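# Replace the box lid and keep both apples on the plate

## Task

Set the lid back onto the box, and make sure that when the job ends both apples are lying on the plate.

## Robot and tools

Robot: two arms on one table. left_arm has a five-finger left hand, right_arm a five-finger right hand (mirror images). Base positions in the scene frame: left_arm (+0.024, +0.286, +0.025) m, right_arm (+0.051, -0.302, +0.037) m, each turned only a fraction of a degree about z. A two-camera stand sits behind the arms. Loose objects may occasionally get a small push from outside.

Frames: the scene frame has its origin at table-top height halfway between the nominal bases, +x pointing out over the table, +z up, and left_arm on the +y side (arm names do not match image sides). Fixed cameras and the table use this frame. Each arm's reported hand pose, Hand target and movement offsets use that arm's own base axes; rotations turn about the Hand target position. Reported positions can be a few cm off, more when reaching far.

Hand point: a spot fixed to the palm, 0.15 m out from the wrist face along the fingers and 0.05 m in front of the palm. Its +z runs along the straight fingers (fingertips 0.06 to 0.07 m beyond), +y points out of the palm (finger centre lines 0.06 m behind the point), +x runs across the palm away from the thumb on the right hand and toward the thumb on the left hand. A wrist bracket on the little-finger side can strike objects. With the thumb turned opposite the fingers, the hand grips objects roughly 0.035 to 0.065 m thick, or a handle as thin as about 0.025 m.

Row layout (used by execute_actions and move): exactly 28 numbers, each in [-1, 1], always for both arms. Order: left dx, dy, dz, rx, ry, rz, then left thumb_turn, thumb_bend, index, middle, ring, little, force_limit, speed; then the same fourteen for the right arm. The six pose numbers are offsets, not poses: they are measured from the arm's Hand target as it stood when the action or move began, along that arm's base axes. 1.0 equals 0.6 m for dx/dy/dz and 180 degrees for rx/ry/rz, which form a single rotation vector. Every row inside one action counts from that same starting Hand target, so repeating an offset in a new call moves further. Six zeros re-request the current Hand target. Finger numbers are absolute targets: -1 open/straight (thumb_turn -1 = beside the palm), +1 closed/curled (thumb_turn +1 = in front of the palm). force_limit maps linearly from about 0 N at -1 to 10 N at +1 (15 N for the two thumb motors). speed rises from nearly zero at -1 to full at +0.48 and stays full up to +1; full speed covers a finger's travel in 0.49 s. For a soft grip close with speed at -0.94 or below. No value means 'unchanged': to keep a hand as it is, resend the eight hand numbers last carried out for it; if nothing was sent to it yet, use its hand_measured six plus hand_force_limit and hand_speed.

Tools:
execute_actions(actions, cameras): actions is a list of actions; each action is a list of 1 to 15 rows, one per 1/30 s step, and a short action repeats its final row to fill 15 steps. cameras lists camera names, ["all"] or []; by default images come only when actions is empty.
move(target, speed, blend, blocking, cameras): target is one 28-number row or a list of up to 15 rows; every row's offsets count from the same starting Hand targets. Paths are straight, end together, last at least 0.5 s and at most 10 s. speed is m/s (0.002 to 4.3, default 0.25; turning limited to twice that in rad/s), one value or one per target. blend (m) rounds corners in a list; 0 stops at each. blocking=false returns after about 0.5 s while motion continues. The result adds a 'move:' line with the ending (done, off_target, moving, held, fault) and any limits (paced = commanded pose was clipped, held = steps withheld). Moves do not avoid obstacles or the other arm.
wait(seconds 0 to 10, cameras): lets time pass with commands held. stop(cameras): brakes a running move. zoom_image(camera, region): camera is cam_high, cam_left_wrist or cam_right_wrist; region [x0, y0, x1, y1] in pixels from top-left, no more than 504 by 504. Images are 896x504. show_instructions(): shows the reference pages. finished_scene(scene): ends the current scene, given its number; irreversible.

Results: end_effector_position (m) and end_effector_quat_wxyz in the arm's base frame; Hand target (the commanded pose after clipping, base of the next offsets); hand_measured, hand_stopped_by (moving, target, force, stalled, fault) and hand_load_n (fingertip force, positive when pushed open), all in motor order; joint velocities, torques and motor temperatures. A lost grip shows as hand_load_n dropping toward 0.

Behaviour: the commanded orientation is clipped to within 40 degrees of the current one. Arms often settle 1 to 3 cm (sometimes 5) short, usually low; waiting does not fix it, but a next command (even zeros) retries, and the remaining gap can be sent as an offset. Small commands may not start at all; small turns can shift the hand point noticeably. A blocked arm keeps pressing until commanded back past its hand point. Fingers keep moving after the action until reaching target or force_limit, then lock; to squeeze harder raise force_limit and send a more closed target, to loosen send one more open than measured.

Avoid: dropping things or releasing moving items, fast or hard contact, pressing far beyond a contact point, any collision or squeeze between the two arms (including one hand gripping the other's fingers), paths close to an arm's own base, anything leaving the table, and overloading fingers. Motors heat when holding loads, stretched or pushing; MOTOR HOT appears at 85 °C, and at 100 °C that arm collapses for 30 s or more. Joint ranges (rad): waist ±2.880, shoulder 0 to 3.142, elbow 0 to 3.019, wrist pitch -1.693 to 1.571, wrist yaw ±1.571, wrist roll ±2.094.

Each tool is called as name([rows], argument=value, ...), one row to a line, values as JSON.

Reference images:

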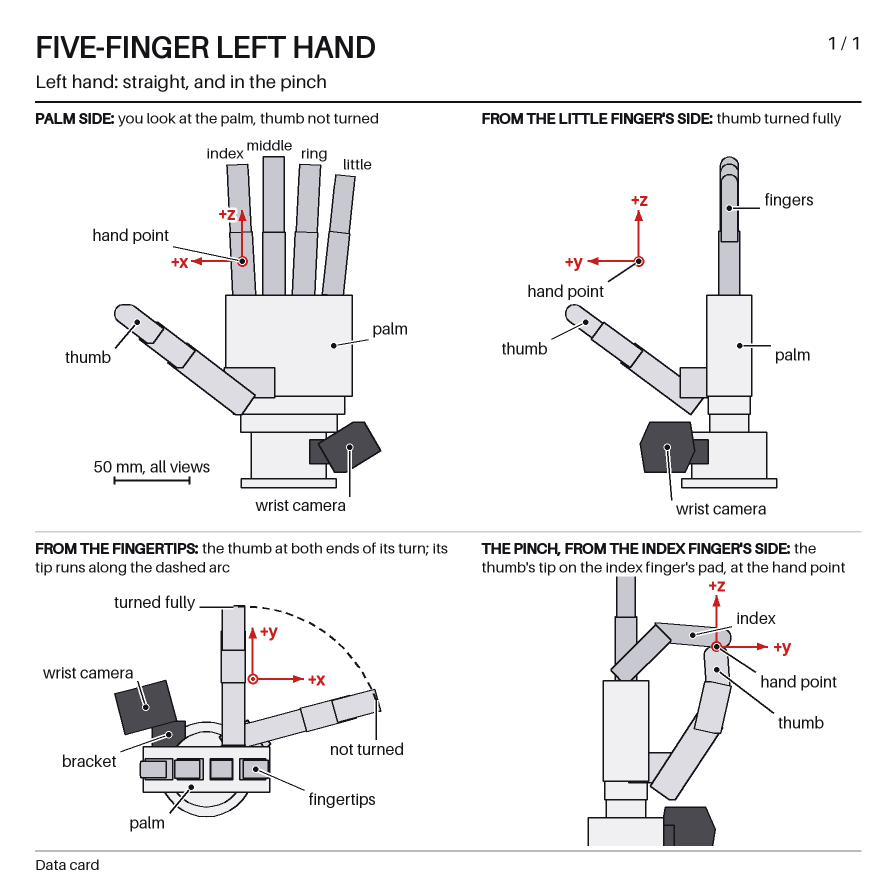

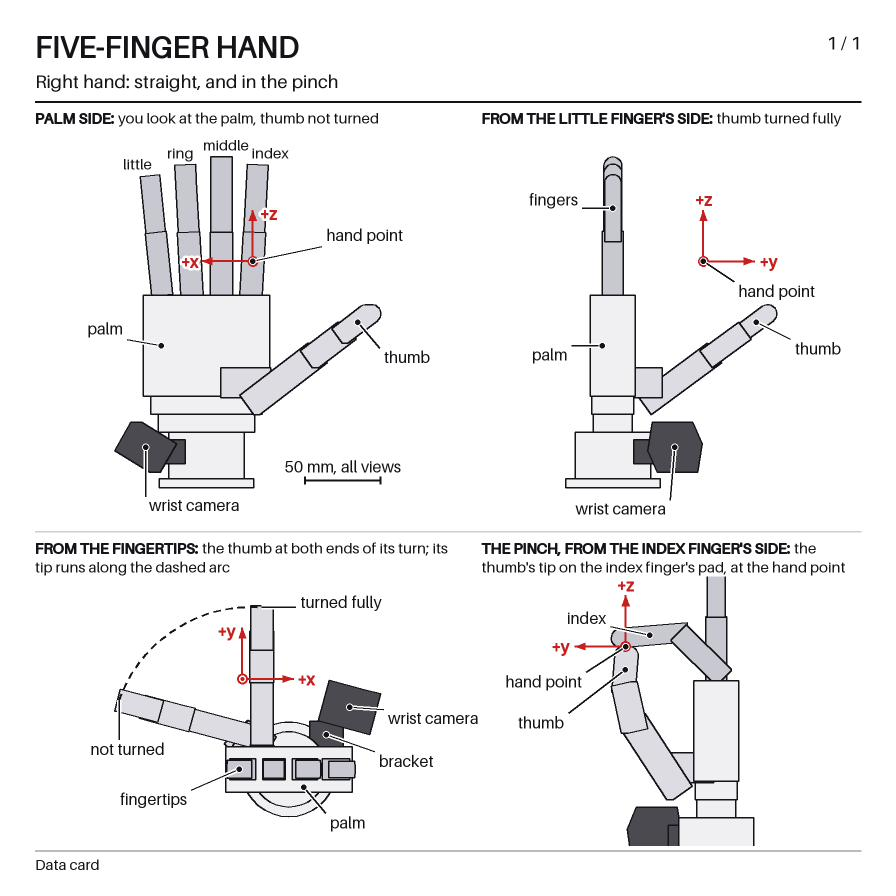

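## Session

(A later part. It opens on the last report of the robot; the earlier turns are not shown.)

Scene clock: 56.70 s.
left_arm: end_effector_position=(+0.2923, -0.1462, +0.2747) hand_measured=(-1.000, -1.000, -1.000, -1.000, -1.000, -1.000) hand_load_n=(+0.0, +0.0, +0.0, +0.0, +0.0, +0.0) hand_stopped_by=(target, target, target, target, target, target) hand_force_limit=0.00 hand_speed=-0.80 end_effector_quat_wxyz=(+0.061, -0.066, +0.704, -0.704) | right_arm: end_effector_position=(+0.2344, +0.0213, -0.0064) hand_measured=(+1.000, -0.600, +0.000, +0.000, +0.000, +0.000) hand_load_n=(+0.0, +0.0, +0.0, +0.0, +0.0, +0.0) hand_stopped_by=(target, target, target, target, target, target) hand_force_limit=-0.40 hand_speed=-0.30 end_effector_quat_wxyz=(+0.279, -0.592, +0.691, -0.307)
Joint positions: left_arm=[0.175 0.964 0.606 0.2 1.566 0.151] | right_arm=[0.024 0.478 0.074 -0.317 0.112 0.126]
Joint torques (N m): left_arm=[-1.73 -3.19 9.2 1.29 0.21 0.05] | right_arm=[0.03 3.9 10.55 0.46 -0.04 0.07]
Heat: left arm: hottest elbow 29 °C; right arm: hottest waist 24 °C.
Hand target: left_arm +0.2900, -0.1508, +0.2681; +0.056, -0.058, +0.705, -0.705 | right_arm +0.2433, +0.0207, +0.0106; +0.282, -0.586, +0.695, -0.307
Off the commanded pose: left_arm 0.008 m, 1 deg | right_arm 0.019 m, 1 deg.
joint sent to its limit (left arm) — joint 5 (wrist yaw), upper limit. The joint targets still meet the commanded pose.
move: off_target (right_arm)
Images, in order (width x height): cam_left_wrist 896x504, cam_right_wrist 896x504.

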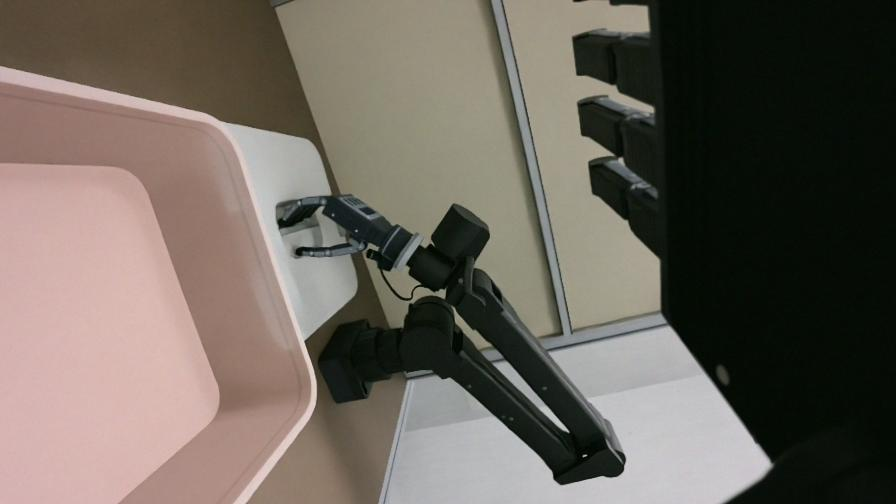

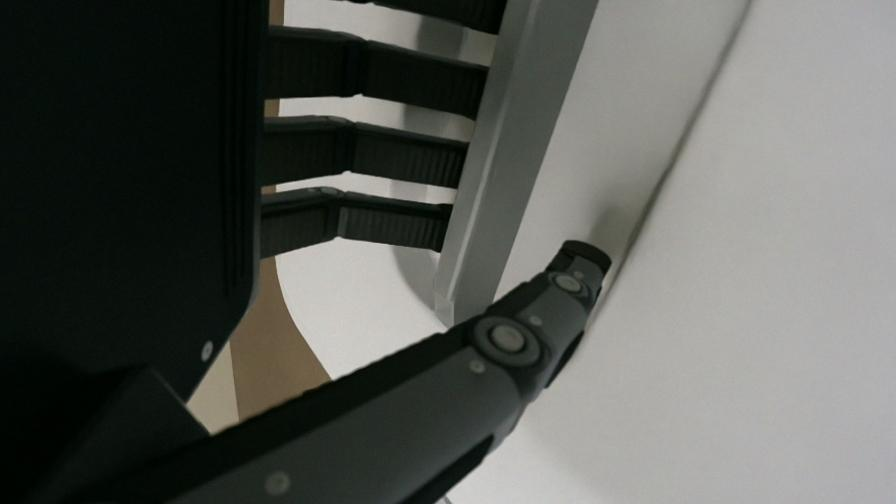

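move(target=[0,0,0,0,0,0,-1,-1,-1,-1,-1,-1,0,-0.8,0.0133,0.0,-0.0033,0,0,0.0,1,-0.6,0,0,0,0,-0.4,-0.3], speed=0.03, cameras=["cam_left_wrist","cam_right_wrist"])

zoom_image(camera="cam_left_wrist", region=[250, 160, 350, 260])

Scene clock: 58.50 s.
left_arm: end_effector_position=(+0.2923, -0.1462, +0.2747) hand_measured=(-1.000, -1.000, -1.000, -1.000, -1.000, -1.000) hand_load_n=(+0.0, +0.0, +0.0, +0.0, +0.0, +0.0) hand_stopped_by=(target, target, target, target, target, target) hand_force_limit=0.00 hand_speed=-0.80 end_effector_quat_wxyz=(+0.061, -0.066, +0.704, -0.704) | right_arm: end_effector_position=(+0.2361, +0.0211, -0.0068) hand_measured=(+1.000, -0.600, +0.000, +0.000, +0.000, +0.000) hand_load_n=(+0.0, +0.0, +0.0, -5.5, +0.5, +0.0) hand_stopped_by=(target, target, target, target, target, target) hand_force_limit=-0.40 hand_speed=-0.30 end_effector_quat_wxyz=(+0.271, -0.595, +0.694, -0.301)
Joint positions: left_arm=[0.175 0.964 0.606 0.2 1.566 0.151] | right_arm=[0.021 0.524 0.089 -0.307 0.11 0.126]
Joint torques (N m): left_arm=[-1.79 -3.14 9.18 1.28 0.21 0.05] | right_arm=[0.09 3.84 9.87 1.74 -0.07 0.04]
Heat: left arm: hottest elbow 29 °C; right arm: hottest waist 24 °C.
Hand target: left_arm +0.2900, -0.1508, +0.2681; +0.056, -0.058, +0.705, -0.705 | right_arm +0.2512, +0.0207, +0.0084; +0.282, -0.586, +0.695, -0.307
Off the commanded pose: left_arm 0.008 m, 1 deg | right_arm 0.022 m, 2 deg.
joint sent to its limit (left arm) — joint 5 (wrist yaw), upper limit. The joint targets still meet the commanded pose.
move: off_target (right_arm)
Images, in order (width x height): cam_left_wrist 896x504, cam_right_wrist 896x504.

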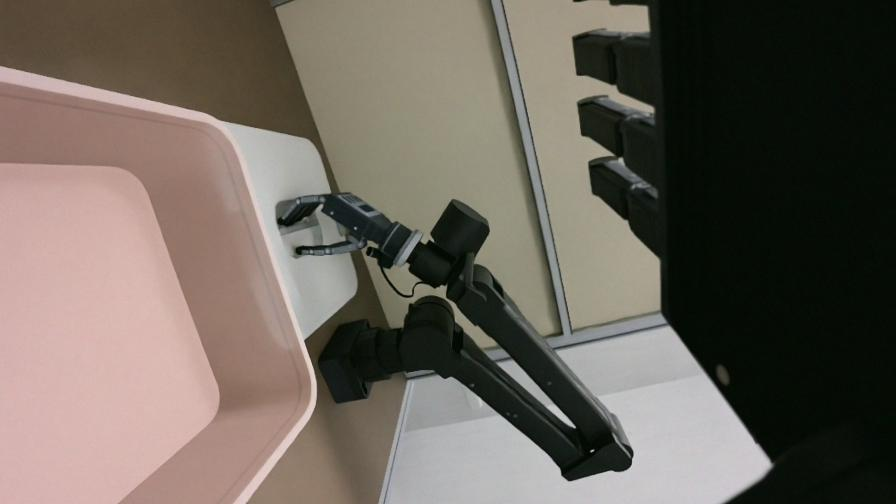

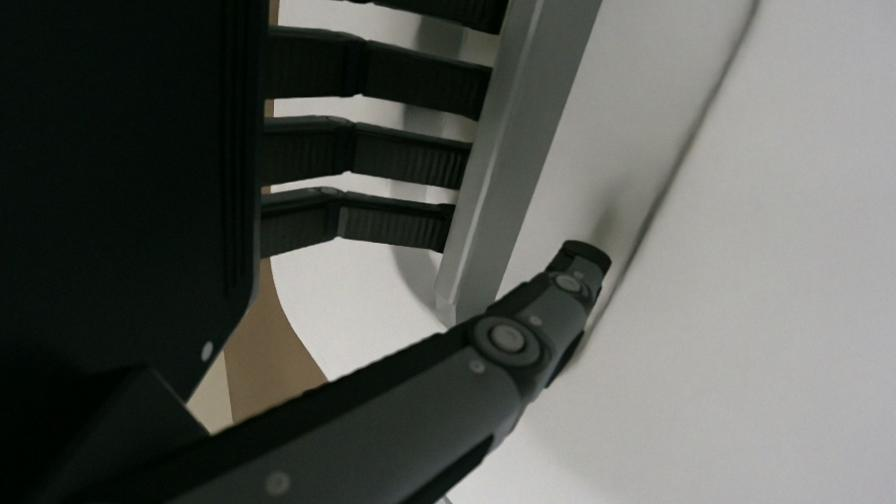

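Scaled by 5.040.

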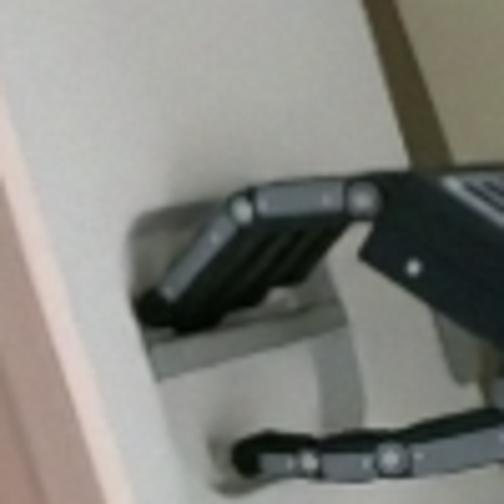

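move(target=[0,0,0,0,0,0,-1,-1,-1,-1,-1,-1,0,-0.8,0.0,0.0,0.0167,0,0,0.0,1,-0.6,0,0,0,0,-0.4,-0.3], speed=0.03, cameras=["cam_left_wrist","cam_right_wrist"])

zoom_image(camera="cam_left_wrist", region=[250, 160, 350, 260])

Scene clock: 59.90 s.
left_arm: end_effector_position=(+0.2923, -0.1462, +0.2747) hand_measured=(-1.000, -1.000, -1.000, -1.000, -1.000, -1.000) hand_load_n=(+0.0, +0.0, +0.0, +0.0, +0.0, +0.0) hand_stopped_by=(target, target, target, target, target, target) hand_force_limit=0.00 hand_speed=-0.80 end_effector_quat_wxyz=(+0.061, -0.066, +0.704, -0.704) | right_arm: end_effector_position=(+0.2362, +0.0211, -0.0059) hand_measured=(+1.000, -0.600, +0.000, +0.000, +0.000, +0.000) hand_load_n=(+0.0, +0.0, +0.0, +0.0, +0.0, +0.0) hand_stopped_by=(target, target, target, target, target, target) hand_force_limit=-0.40 hand_speed=-0.30 end_effector_quat_wxyz=(+0.271, -0.595, +0.694, -0.300)
Joint positions: left_arm=[0.175 0.964 0.606 0.2 1.566 0.151] | right_arm=[0.021 0.524 0.092 -0.313 0.11 0.126]
Joint torques (N m): left_arm=[-1.73 -3.19 9.2 1.28 0.21 0.06] | right_arm=[0.32 2.78 11.06 0.76 -0.01 0.06]
Heat: left arm: hottest elbow 29 °C; right arm: hottest elbow 25 °C.
Hand target: left_arm +0.2900, -0.1508, +0.2681; +0.056, -0.058, +0.705, -0.705 | right_arm +0.2511, +0.0207, +0.0184; +0.282, -0.586, +0.695, -0.307
Off the commanded pose: left_arm 0.008 m, 1 deg | right_arm 0.029 m, 2 deg.
joint sent to its limit (left arm) — joint 5 (wrist yaw), upper limit. The joint targets still meet the commanded pose.
move: off_target (right_arm)
Images, in order (width x height): cam_left_wrist 896x504, cam_right_wrist 896x504.

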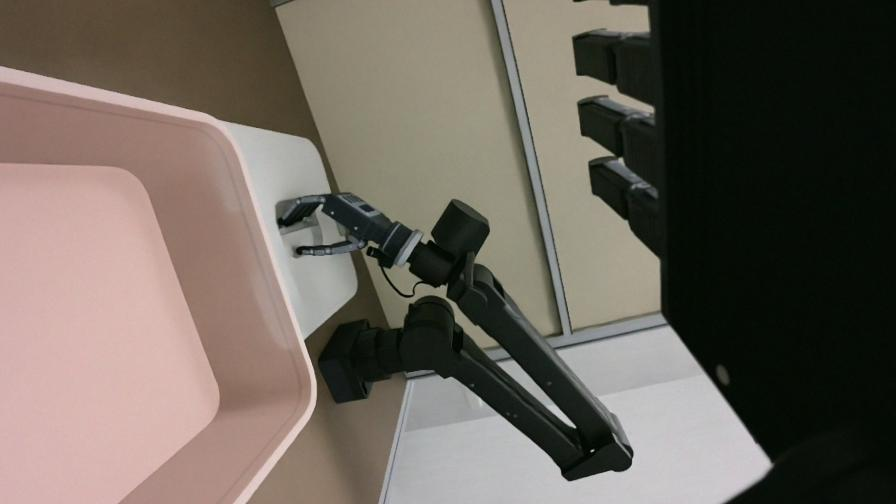

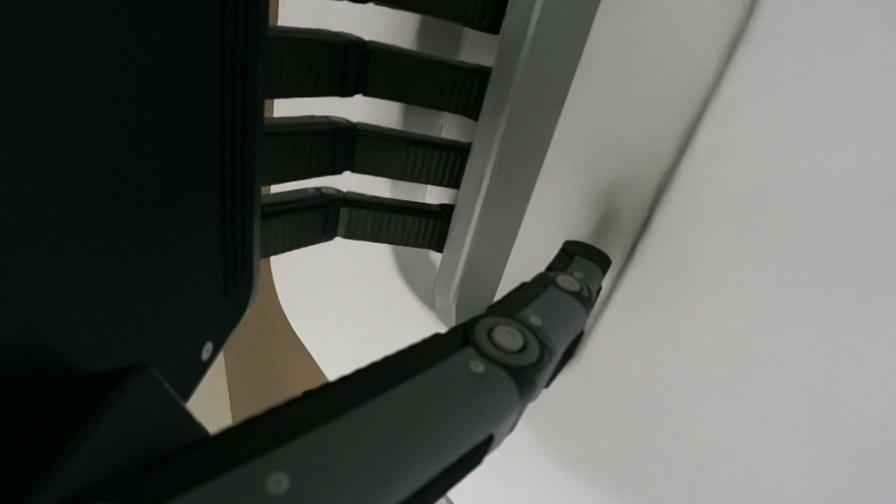

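Scaled by 5.040.

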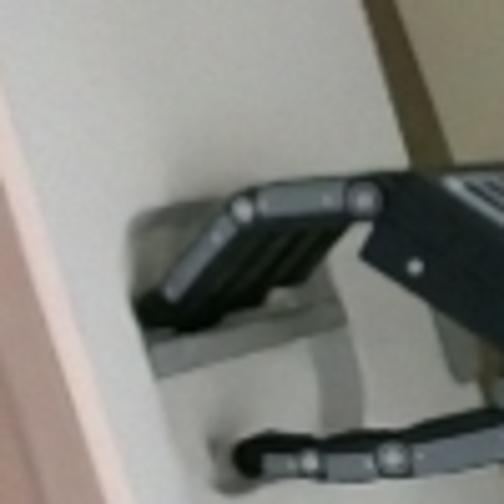

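move([
  [0,0,0,0,0,0,-1,-1,-1,-1,-1,-1,0,-0.8,-0.0135,0.0,0.0443,0,0,0.0,1,-0.6,0,0,0,0,-0.4,-0.3],
  [0,0,0,0,0,0,-1,-1,-1,-1,-1,-1,0,-0.8,-0.0135,0.0,-0.03,0,0,0.0,1,-0.6,0,0,0,0,-0.4,-0.3],
], speed=[0.08,0.05], cameras=["cam_left_wrist","cam_right_wrist"])

zoom_image(camera="cam_left_wrist", region=[250, 160, 350, 260])

Scene clock: 63.87 s.
left_arm: end_effector_position=(+0.2923, -0.1462, +0.2747) hand_measured=(-1.000, -1.000, -1.000, -1.000, -1.000, -1.000) hand_load_n=(+0.0, +0.0, +0.0, +0.0, +0.0, +0.0) hand_stopped_by=(target, target, target, target, target, target) hand_force_limit=0.00 hand_speed=-0.80 end_effector_quat_wxyz=(+0.061, -0.066, +0.704, -0.704) | right_arm: end_effector_position=(+0.2439, +0.0215, +0.0061) hand_measured=(+1.000, -0.600, +0.000, +0.000, +0.000, +0.000) hand_load_n=(+0.0, +0.0, +0.0, +0.0, +0.0, +0.0) hand_stopped_by=(target, target, target, target, target, target) hand_force_limit=-0.40 hand_speed=-0.30 end_effector_quat_wxyz=(+0.283, -0.590, +0.690, -0.309)
Joint positions: left_arm=[0.175 0.964 0.606 0.2 1.566 0.151] | right_arm=[0.021 0.502 0.107 -0.316 0.11 0.127]
Joint torques (N m): left_arm=[-1.79 -3.25 9.18 1.28 0.21 0.06] | right_arm=[0.26 2.78 6.68 1.85 0.01 0.04]
Heat: left arm: hottest elbow 29 °C; right arm: hottest elbow 26 °C.
Hand target: left_arm +0.2900, -0.1508, +0.2681; +0.056, -0.058, +0.705, -0.705 | right_arm +0.2431, +0.0207, +0.0005; +0.282, -0.586, +0.695, -0.307
Off the commanded pose: left_arm 0.008 m, 1 deg | right_arm 0.006 m, 1 deg.
joint sent to its limit (left arm) — joint 5 (wrist yaw), upper limit. The joint targets still meet the commanded pose.
move: done
Images, in order (width x height): cam_left_wrist 896x504, cam_right_wrist 896x504.

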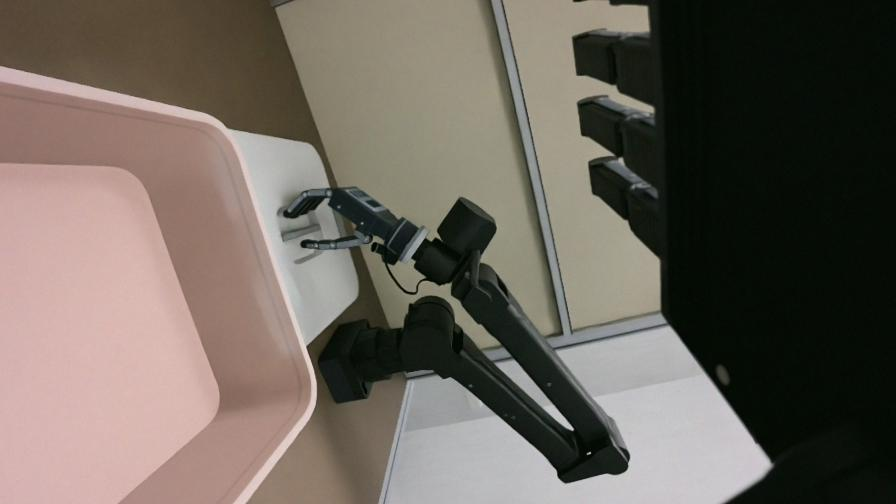

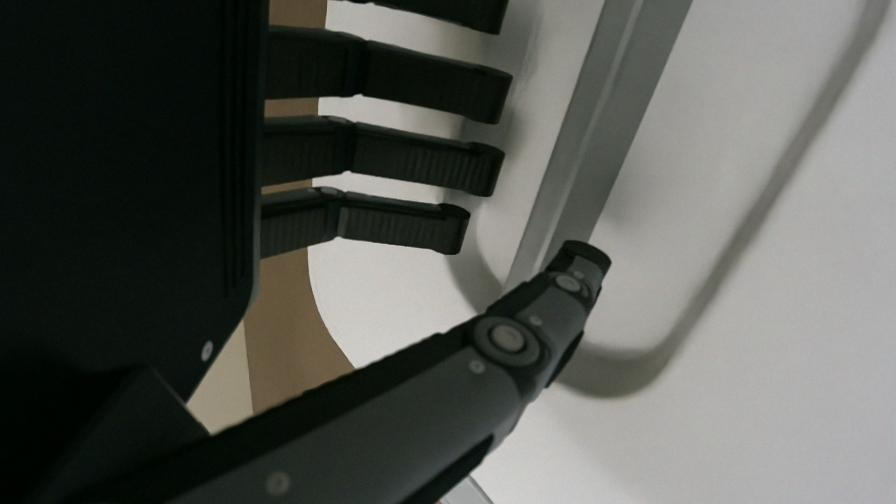

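Scaled by 5.040.

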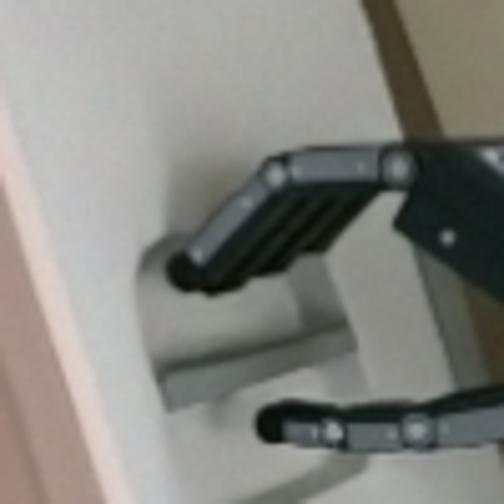

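move([
  [0,0,0,0,0,0,-1,-1,-1,-1,-1,-1,0,-0.8,-0.0145,0.0,0.05,0,0,0.0,1,-0.6,0,0,0,0,-0.4,-0.3],
  [0,0,0,0,0,0,-1,-1,-1,-1,-1,-1,0,-0.8,-0.0145,0.0,-0.016,0,0,0.0,1,-0.6,0,0,0,0,-0.4,-0.3],
], speed=[0.08,0.05], cameras=["cam_left_wrist","cam_right_wrist"])

zoom_image(camera="cam_left_wrist", region=[250, 160, 350, 260])

Scene clock: 67.23 s.
left_arm: end_effector_position=(+0.2923, -0.1462, +0.2747) hand_measured=(-1.000, -1.000, -1.000, -1.000, -1.000, -1.000) hand_load_n=(-0.5, +0.0, +0.0, +0.0, -0.5, -0.5) hand_stopped_by=(target, target, target, target, target, target) hand_force_limit=0.00 hand_speed=-0.80 end_effector_quat_wxyz=(+0.061, -0.066, +0.704, -0.704) | right_arm: end_effector_position=(+0.2352, +0.0213, -0.0036) hand_measured=(+1.000, -0.600, +0.000, +0.000, +0.000, +0.000) hand_load_n=(+0.0, +0.0, +0.0, +0.0, +0.0, -0.5) hand_stopped_by=(target, target, target, target, target, target) hand_force_limit=-0.40 hand_speed=-0.30 end_effector_quat_wxyz=(+0.283, -0.590, +0.690, -0.309)
Joint positions: left_arm=[0.175 0.964 0.606 0.2 1.566 0.151] | right_arm=[0.021 0.459 0.074 -0.325 0.11 0.127]
Joint torques (N m): left_arm=[-1.73 -3.19 9.21 1.28 0.21 0.05] | right_arm=[0.26 3.49 6.68 2.02 0.04 0.05]
Heat: left arm: hottest elbow 29 °C; right arm: hottest elbow 26 °C.
Hand target: left_arm +0.2900, -0.1508, +0.2681; +0.056, -0.058, +0.705, -0.705 | right_arm +0.2343, +0.0206, -0.0092; +0.282, -0.586, +0.695, -0.307
Off the commanded pose: left_arm 0.008 m, 1 deg | right_arm 0.006 m, 1 deg.
joint sent to its limit (left arm) — joint 5 (wrist yaw), upper limit. The joint targets still meet the commanded pose.
move: done
Images, in order (width x height): cam_left_wrist 896x504, cam_right_wrist 896x504.

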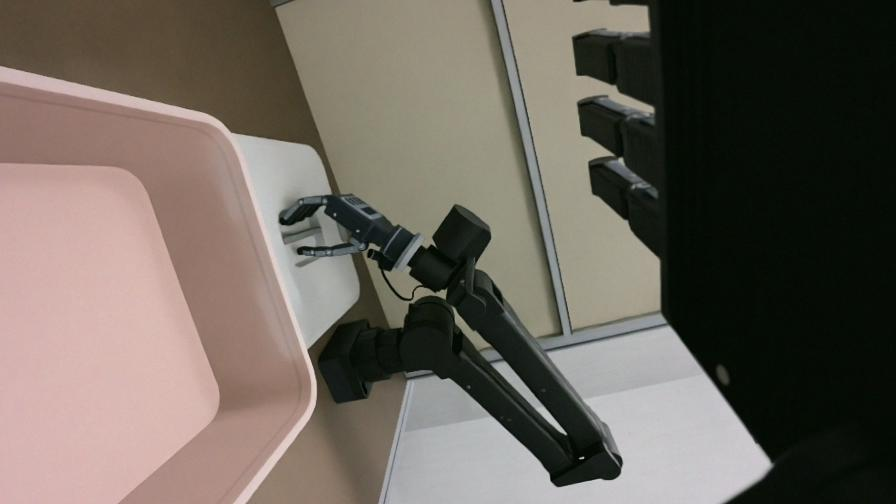

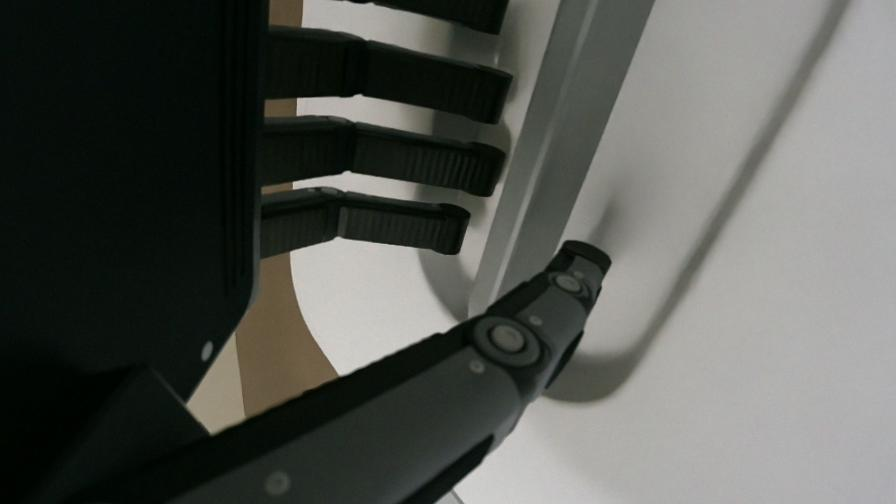

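Scaled by 5.040.

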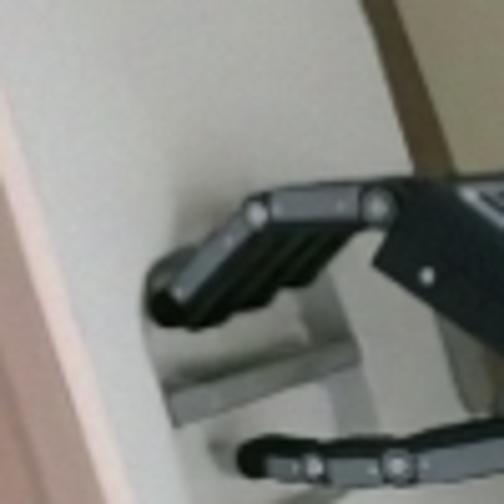

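execute_actions([
  [[0,0,0,0,0,0,-1,-1,-1,-1,-1,-1,0,-0.8,0,0,0,0,0,0,1,-0.3,0.3,0.3,0.3,0.3,-0.5,-0.85]],
  [[0,0,0,0,0,0,-1,-1,-1,-1,-1,-1,0,-0.8,0,0,0,0,0,0,1,-0.3,0.3,0.3,0.3,0.3,-0.5,-0.85]],
  [[0,0,0,0,0,0,-1,-1,-1,-1,-1,-1,0,-0.8,0,0,0,0,0,0,1,-0.3,0.3,0.3,0.3,0.3,-0.5,-0.85]],
], cameras=["cam_left_wrist","cam_right_wrist"])

zoom_image(camera="cam_left_wrist", region=[250, 160, 350, 260])

Scene clock: 69.47 s.
left_arm: end_effector_position=(+0.2923, -0.1462, +0.2747) hand_measured=(-1.000, -1.000, -1.000, -1.000, -1.000, -1.000) hand_load_n=(-0.5, +0.0, +0.0, +0.0, +0.0, +0.0) hand_stopped_by=(target, target, target, target, target, target) hand_force_limit=0.00 hand_speed=-0.80 end_effector_quat_wxyz=(+0.061, -0.066, +0.704, -0.704) | right_arm: end_effector_position=(+0.2356, +0.0214, -0.0035) hand_measured=(+1.000, -0.460, +0.300, +0.260, +0.300, +0.300) hand_load_n=(+0.0, +4.0, +0.0, +7.0, +0.0, +0.0) hand_stopped_by=(target, force, target, force, target, target) hand_force_limit=-0.50 hand_speed=-0.85 end_effector_quat_wxyz=(+0.284, -0.590, +0.690, -0.310)
Joint positions: left_arm=[0.175 0.964 0.606 0.2 1.566 0.151] | right_arm=[0.021 0.461 0.074 -0.322 0.109 0.127]
Joint torques (N m): left_arm=[-1.73 -3.19 9.17 1.28 0.22 0.05] | right_arm=[0.09 3.37 6.74 1.85 0.06 0.03]
Heat: left arm: hottest elbow 29 °C; right arm: hottest elbow 25 °C.
Hand target: left_arm +0.2900, -0.1508, +0.2681; +0.056, -0.058, +0.705, -0.705 | right_arm +0.2344, +0.0207, -0.0091; +0.282, -0.586, +0.695, -0.307
Off the commanded pose: left_arm 0.008 m, 1 deg | right_arm 0.006 m, 1 deg.
joint sent to its limit (left arm) — joint 5 (wrist yaw), upper limit. The joint targets still meet the commanded pose.
Images, in order (width x height): cam_left_wrist 896x504, cam_right_wrist 896x504.

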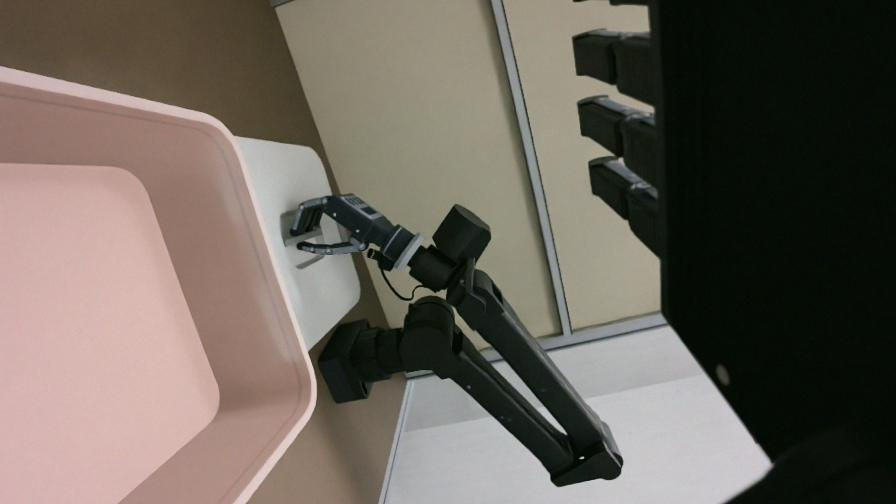

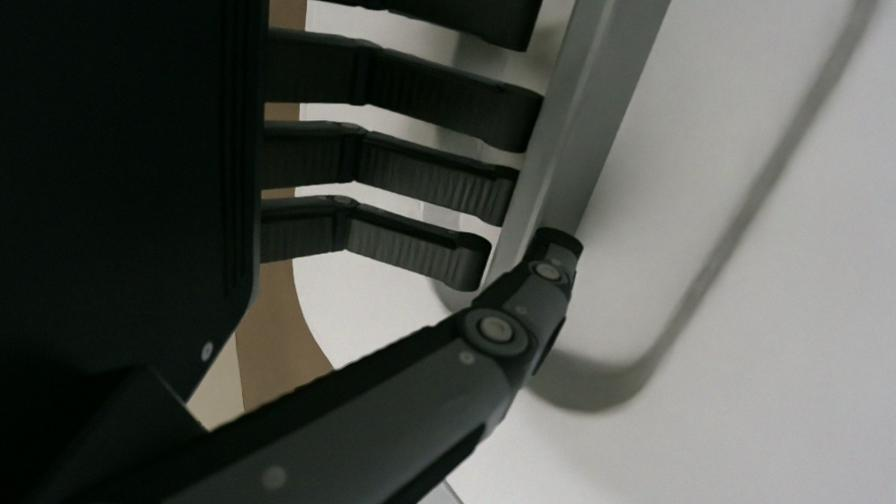

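Scaled by 5.040.

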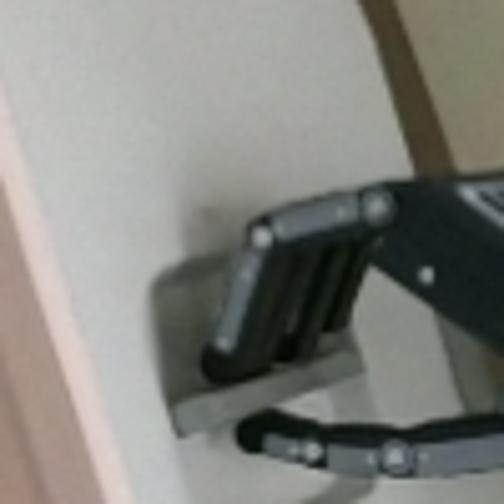

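execute_actions([
  [[0,0,0,0,0,0,-1,-1,-1,-1,-1,-1,0,-0.8,0,0,0,0,0,0,1,-0.3,0.6,0.5,0.6,0.6,-0.2,-0.85]],
  [[0,0,0,0,0,0,-1,-1,-1,-1,-1,-1,0,-0.8,0,0,0,0,0,0,1,-0.3,0.6,0.5,0.6,0.6,-0.2,-0.85]],
  [[0,0,0,0,0,0,-1,-1,-1,-1,-1,-1,0,-0.8,0,0,0,0,0,0,1,-0.3,0.6,0.5,0.6,0.6,-0.2,-0.85]],
], cameras=["cam_left_wrist","cam_right_wrist"])

zoom_image(camera="cam_left_wrist", region=[250, 160, 350, 260])

Scene clock: 71.80 s.
left_arm: end_effector_position=(+0.2923, -0.1462, +0.2747) hand_measured=(-1.000, -1.000, -1.000, -1.000, -1.000, -1.000) hand_load_n=(-0.5, +0.0, +0.0, +0.0, -0.5, +0.0) hand_stopped_by=(target, target, target, target, target, target) hand_force_limit=0.00 hand_speed=-0.80 end_effector_quat_wxyz=(+0.061, -0.066, +0.704, -0.704) | right_arm: end_effector_position=(+0.2357, +0.0215, -0.0035) hand_measured=(+1.000, -0.462, +0.600, +0.262, +0.352, +0.600) hand_load_n=(+1.0, +5.5, +0.0, +1.5, +3.0, +0.0) hand_stopped_by=(target, force, target, force, force, target) hand_force_limit=-0.20 hand_speed=-0.85 end_effector_quat_wxyz=(+0.284, -0.590, +0.690, -0.310)
Joint positions: left_arm=[0.175 0.964 0.606 0.2 1.566 0.151] | right_arm=[0.021 0.461 0.074 -0.322 0.109 0.127]
Joint torques (N m): left_arm=[-1.79 -3.19 9.21 1.28 0.21 0.06] | right_arm=[0.09 3.49 6.63 1.78 0.09 0.05]
Heat: left arm: hottest elbow 29 °C; right arm: hottest elbow 25 °C.
Hand target: left_arm +0.2900, -0.1508, +0.2681; +0.056, -0.058, +0.705, -0.705 | right_arm +0.2343, +0.0206, -0.0092; +0.282, -0.586, +0.695, -0.307
Off the commanded pose: left_arm 0.008 m, 1 deg | right_arm 0.006 m, 1 deg.
joint sent to its limit (left arm) — joint 5 (wrist yaw), upper limit. The joint targets still meet the commanded pose.
Images, in order (width x height): cam_left_wrist 896x504, cam_right_wrist 896x504.

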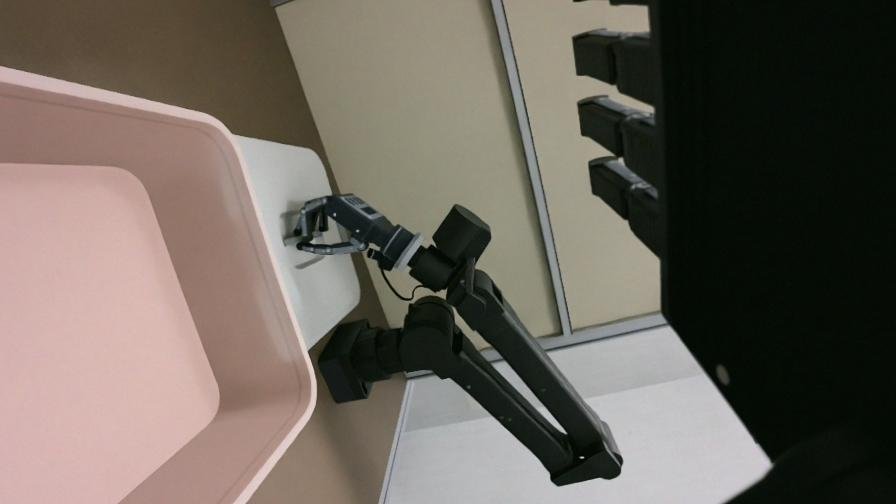

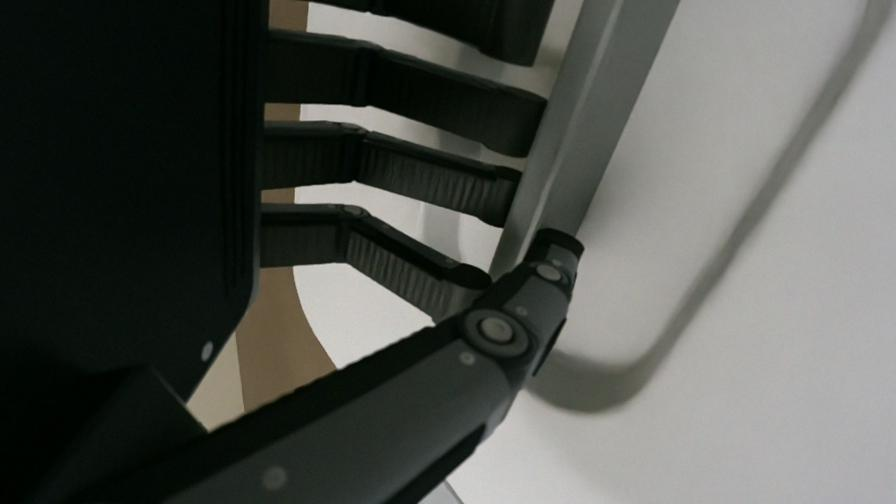

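Scaled by 5.040.

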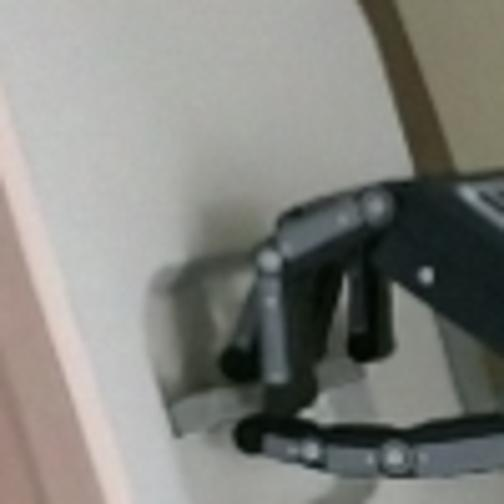

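execute_actions([
  [[0,0,0,0,0,0,-1,-1,-1,-1,-1,-1,0,-0.8,0,0,0,0,0,0,1,-0.47,0.02,0.02,0.02,0.02,-0.2,-0.6]],
  [[0,0,0,0,0,0,-1,-1,-1,-1,-1,-1,0,-0.8,0,0,0,0,0,0,1,-0.22,0.02,0.02,0.02,0.02,-0.1,-0.8]],
  [[0,0,0,0,0,0,-1,-1,-1,-1,-1,-1,0,-0.8,0,0,0,0,0,0,1,-0.22,0.02,0.02,0.02,0.02,-0.1,-0.8]],
], cameras=["cam_left_wrist","cam_right_wrist"])

zoom_image(camera="cam_left_wrist", region=[250, 160, 350, 260])

Scene clock: 74.33 s.
left_arm: end_effector_position=(+0.2923, -0.1462, +0.2747) hand_measured=(-1.000, -1.000, -1.000, -1.000, -1.000, -1.000) hand_load_n=(+0.0, +0.0, +0.0, +0.0, +0.0, +0.0) hand_stopped_by=(target, target, target, target, target, target) hand_force_limit=0.00 hand_speed=-0.80 end_effector_quat_wxyz=(+0.061, -0.066, +0.704, -0.704) | right_arm: end_effector_position=(+0.2359, +0.0216, -0.0035) hand_measured=(+1.000, -0.220, +0.020, +0.020, +0.020, +0.020) hand_load_n=(+0.0, +0.5, +0.0, +0.0, +0.0, +0.0) hand_stopped_by=(target, target, target, target, target, target) hand_force_limit=-0.10 hand_speed=-0.80 end_effector_quat_wxyz=(+0.284, -0.589, +0.690, -0.309)
Joint positions: left_arm=[0.175 0.964 0.606 0.2 1.566 0.151] | right_arm=[0.021 0.463 0.074 -0.32 0.108 0.129]
Joint torques (N m): left_arm=[-1.85 -3.19 9.18 1.31 0.21 0.05] | right_arm=[0.21 3.49 6.72 1.8 0.05 0.04]
Heat: left arm: hottest elbow 29 °C; right arm: hottest elbow 25 °C.
Hand target: left_arm +0.2900, -0.1508, +0.2681; +0.056, -0.058, +0.705, -0.705 | right_arm +0.2344, +0.0207, -0.0091; +0.282, -0.586, +0.695, -0.307
Off the commanded pose: left_arm 0.008 m, 1 deg | right_arm 0.006 m, 1 deg.
joint sent to its limit (left arm) — joint 5 (wrist yaw), upper limit. The joint targets still meet the commanded pose.
Images, in order (width x height): cam_left_wrist 896x504, cam_right_wrist 896x504.

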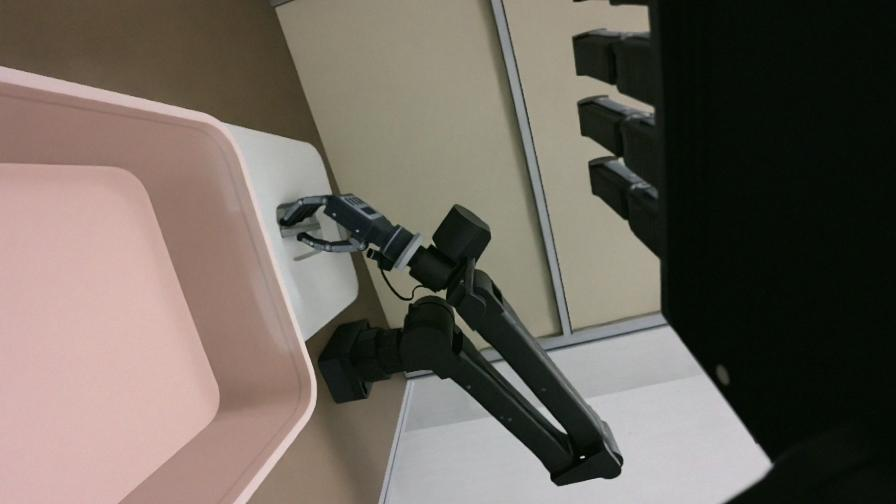

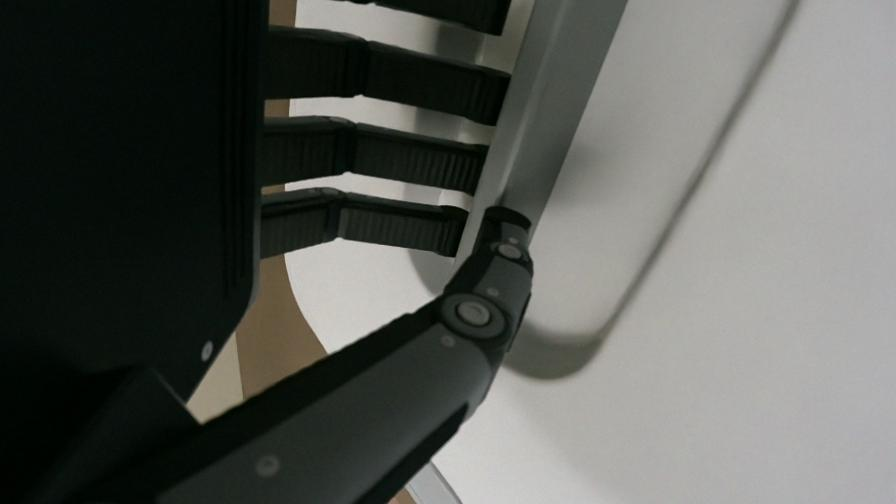

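Scaled by 5.040.

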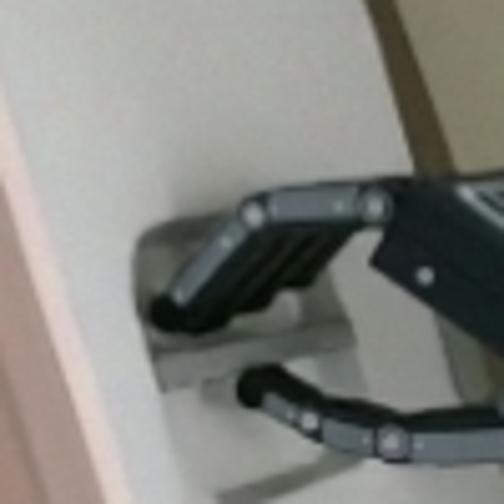

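execute_actions([
  [[0,0,0,0,0,0,-1,-1,-1,-1,-1,-1,0,-0.8,0,0,0,0,0,0,1,-0.4,0.02,0.02,0.02,0.02,-0.4,-0.6]],
  [[0,0,0,0,0,0,-1,-1,-1,-1,-1,-1,0,-0.8,0,0,0,0,0,0,1,-0.4,0.18,0.16,0.16,0.2,-0.4,-0.8]],
  [[0,0,0,0,0,0,-1,-1,-1,-1,-1,-1,0,-0.8,0,0,-0.008,0,0,0,1,-0.4,0.18,0.16,0.16,0.2,-0.4,-0.8]],
], cameras=["cam_left_wrist","cam_right_wrist"])

zoom_image(camera="cam_left_wrist", region=[250, 160, 350, 260])

Scene clock: 76.73 s.
left_arm: end_effector_position=(+0.2923, -0.1462, +0.2747) hand_measured=(-1.000, -1.000, -1.000, -1.000, -1.000, -1.000) hand_load_n=(-0.5, +0.0, +0.0, +0.0, +0.0, +0.0) hand_stopped_by=(target, target, target, target, target, target) hand_force_limit=0.00 hand_speed=-0.80 end_effector_quat_wxyz=(+0.061, -0.066, +0.704, -0.704) | right_arm: end_effector_position=(+0.2359, +0.0216, -0.0076) hand_measured=(+1.000, -0.400, +0.180, +0.160, +0.160, +0.200) hand_load_n=(+0.0, +0.0, +0.0, +0.0, +0.0, +0.0) hand_stopped_by=(target, target, target, target, target, target) hand_force_limit=-0.40 hand_speed=-0.80 end_effector_quat_wxyz=(+0.284, -0.589, +0.690, -0.309)
Joint positions: left_arm=[0.175 0.964 0.606 0.2 1.566 0.151] | right_arm=[0.021 0.479 0.064 -0.293 0.108 0.129]
Joint torques (N m): left_arm=[-1.79 -3.14 9.2 1.29 0.21 0.06] | right_arm=[0.32 3.31 6.58 1.89 0.08 0.02]
Heat: left arm: hottest elbow 29 °C; right arm: hottest elbow 25 °C.
Hand target: left_arm +0.2900, -0.1508, +0.2681; +0.056, -0.058, +0.705, -0.705 | right_arm +0.2344, +0.0207, -0.0139; +0.282, -0.586, +0.695, -0.307
Off the commanded pose: left_arm 0.008 m, 1 deg | right_arm 0.007 m, 1 deg.
joint sent to its limit (left arm) — joint 5 (wrist yaw), upper limit. The joint targets still meet the commanded pose.
Images, in order (width x height): cam_left_wrist 896x504, cam_right_wrist 896x504.

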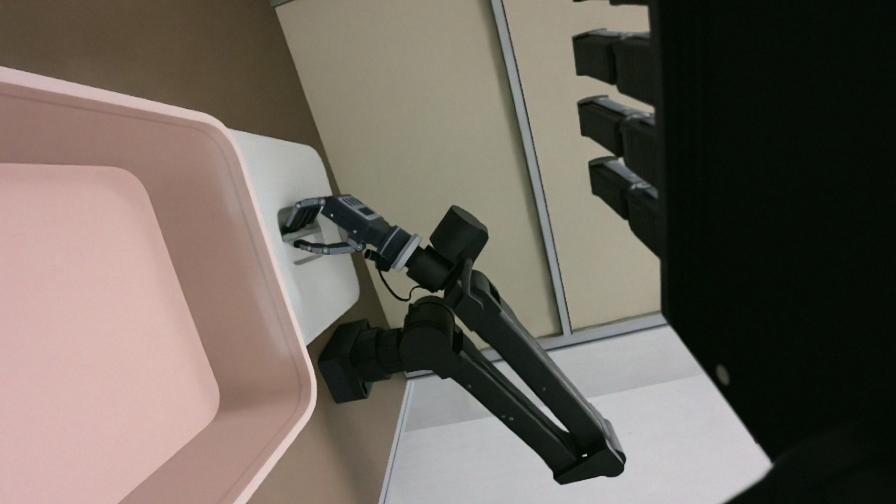

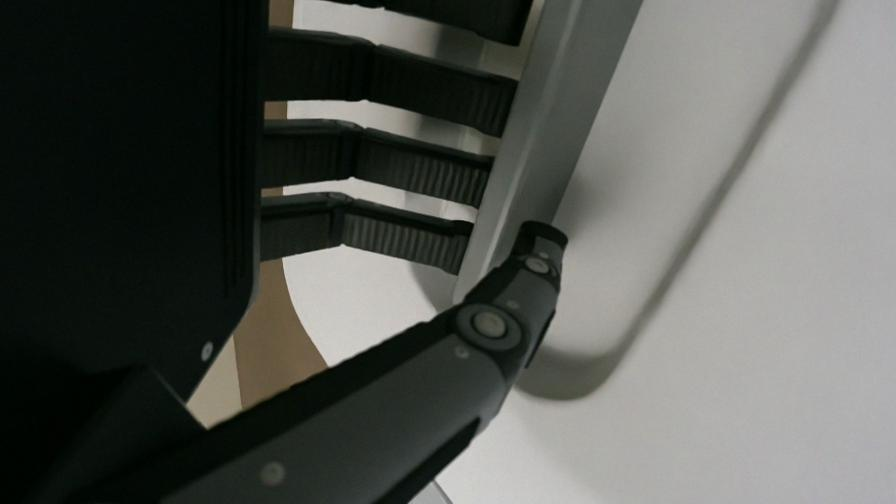

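Scaled by 5.040.

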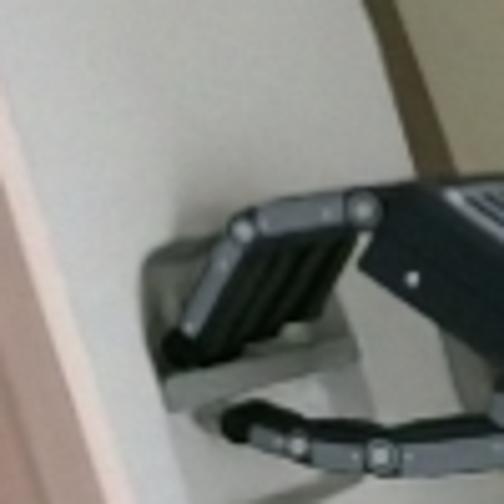

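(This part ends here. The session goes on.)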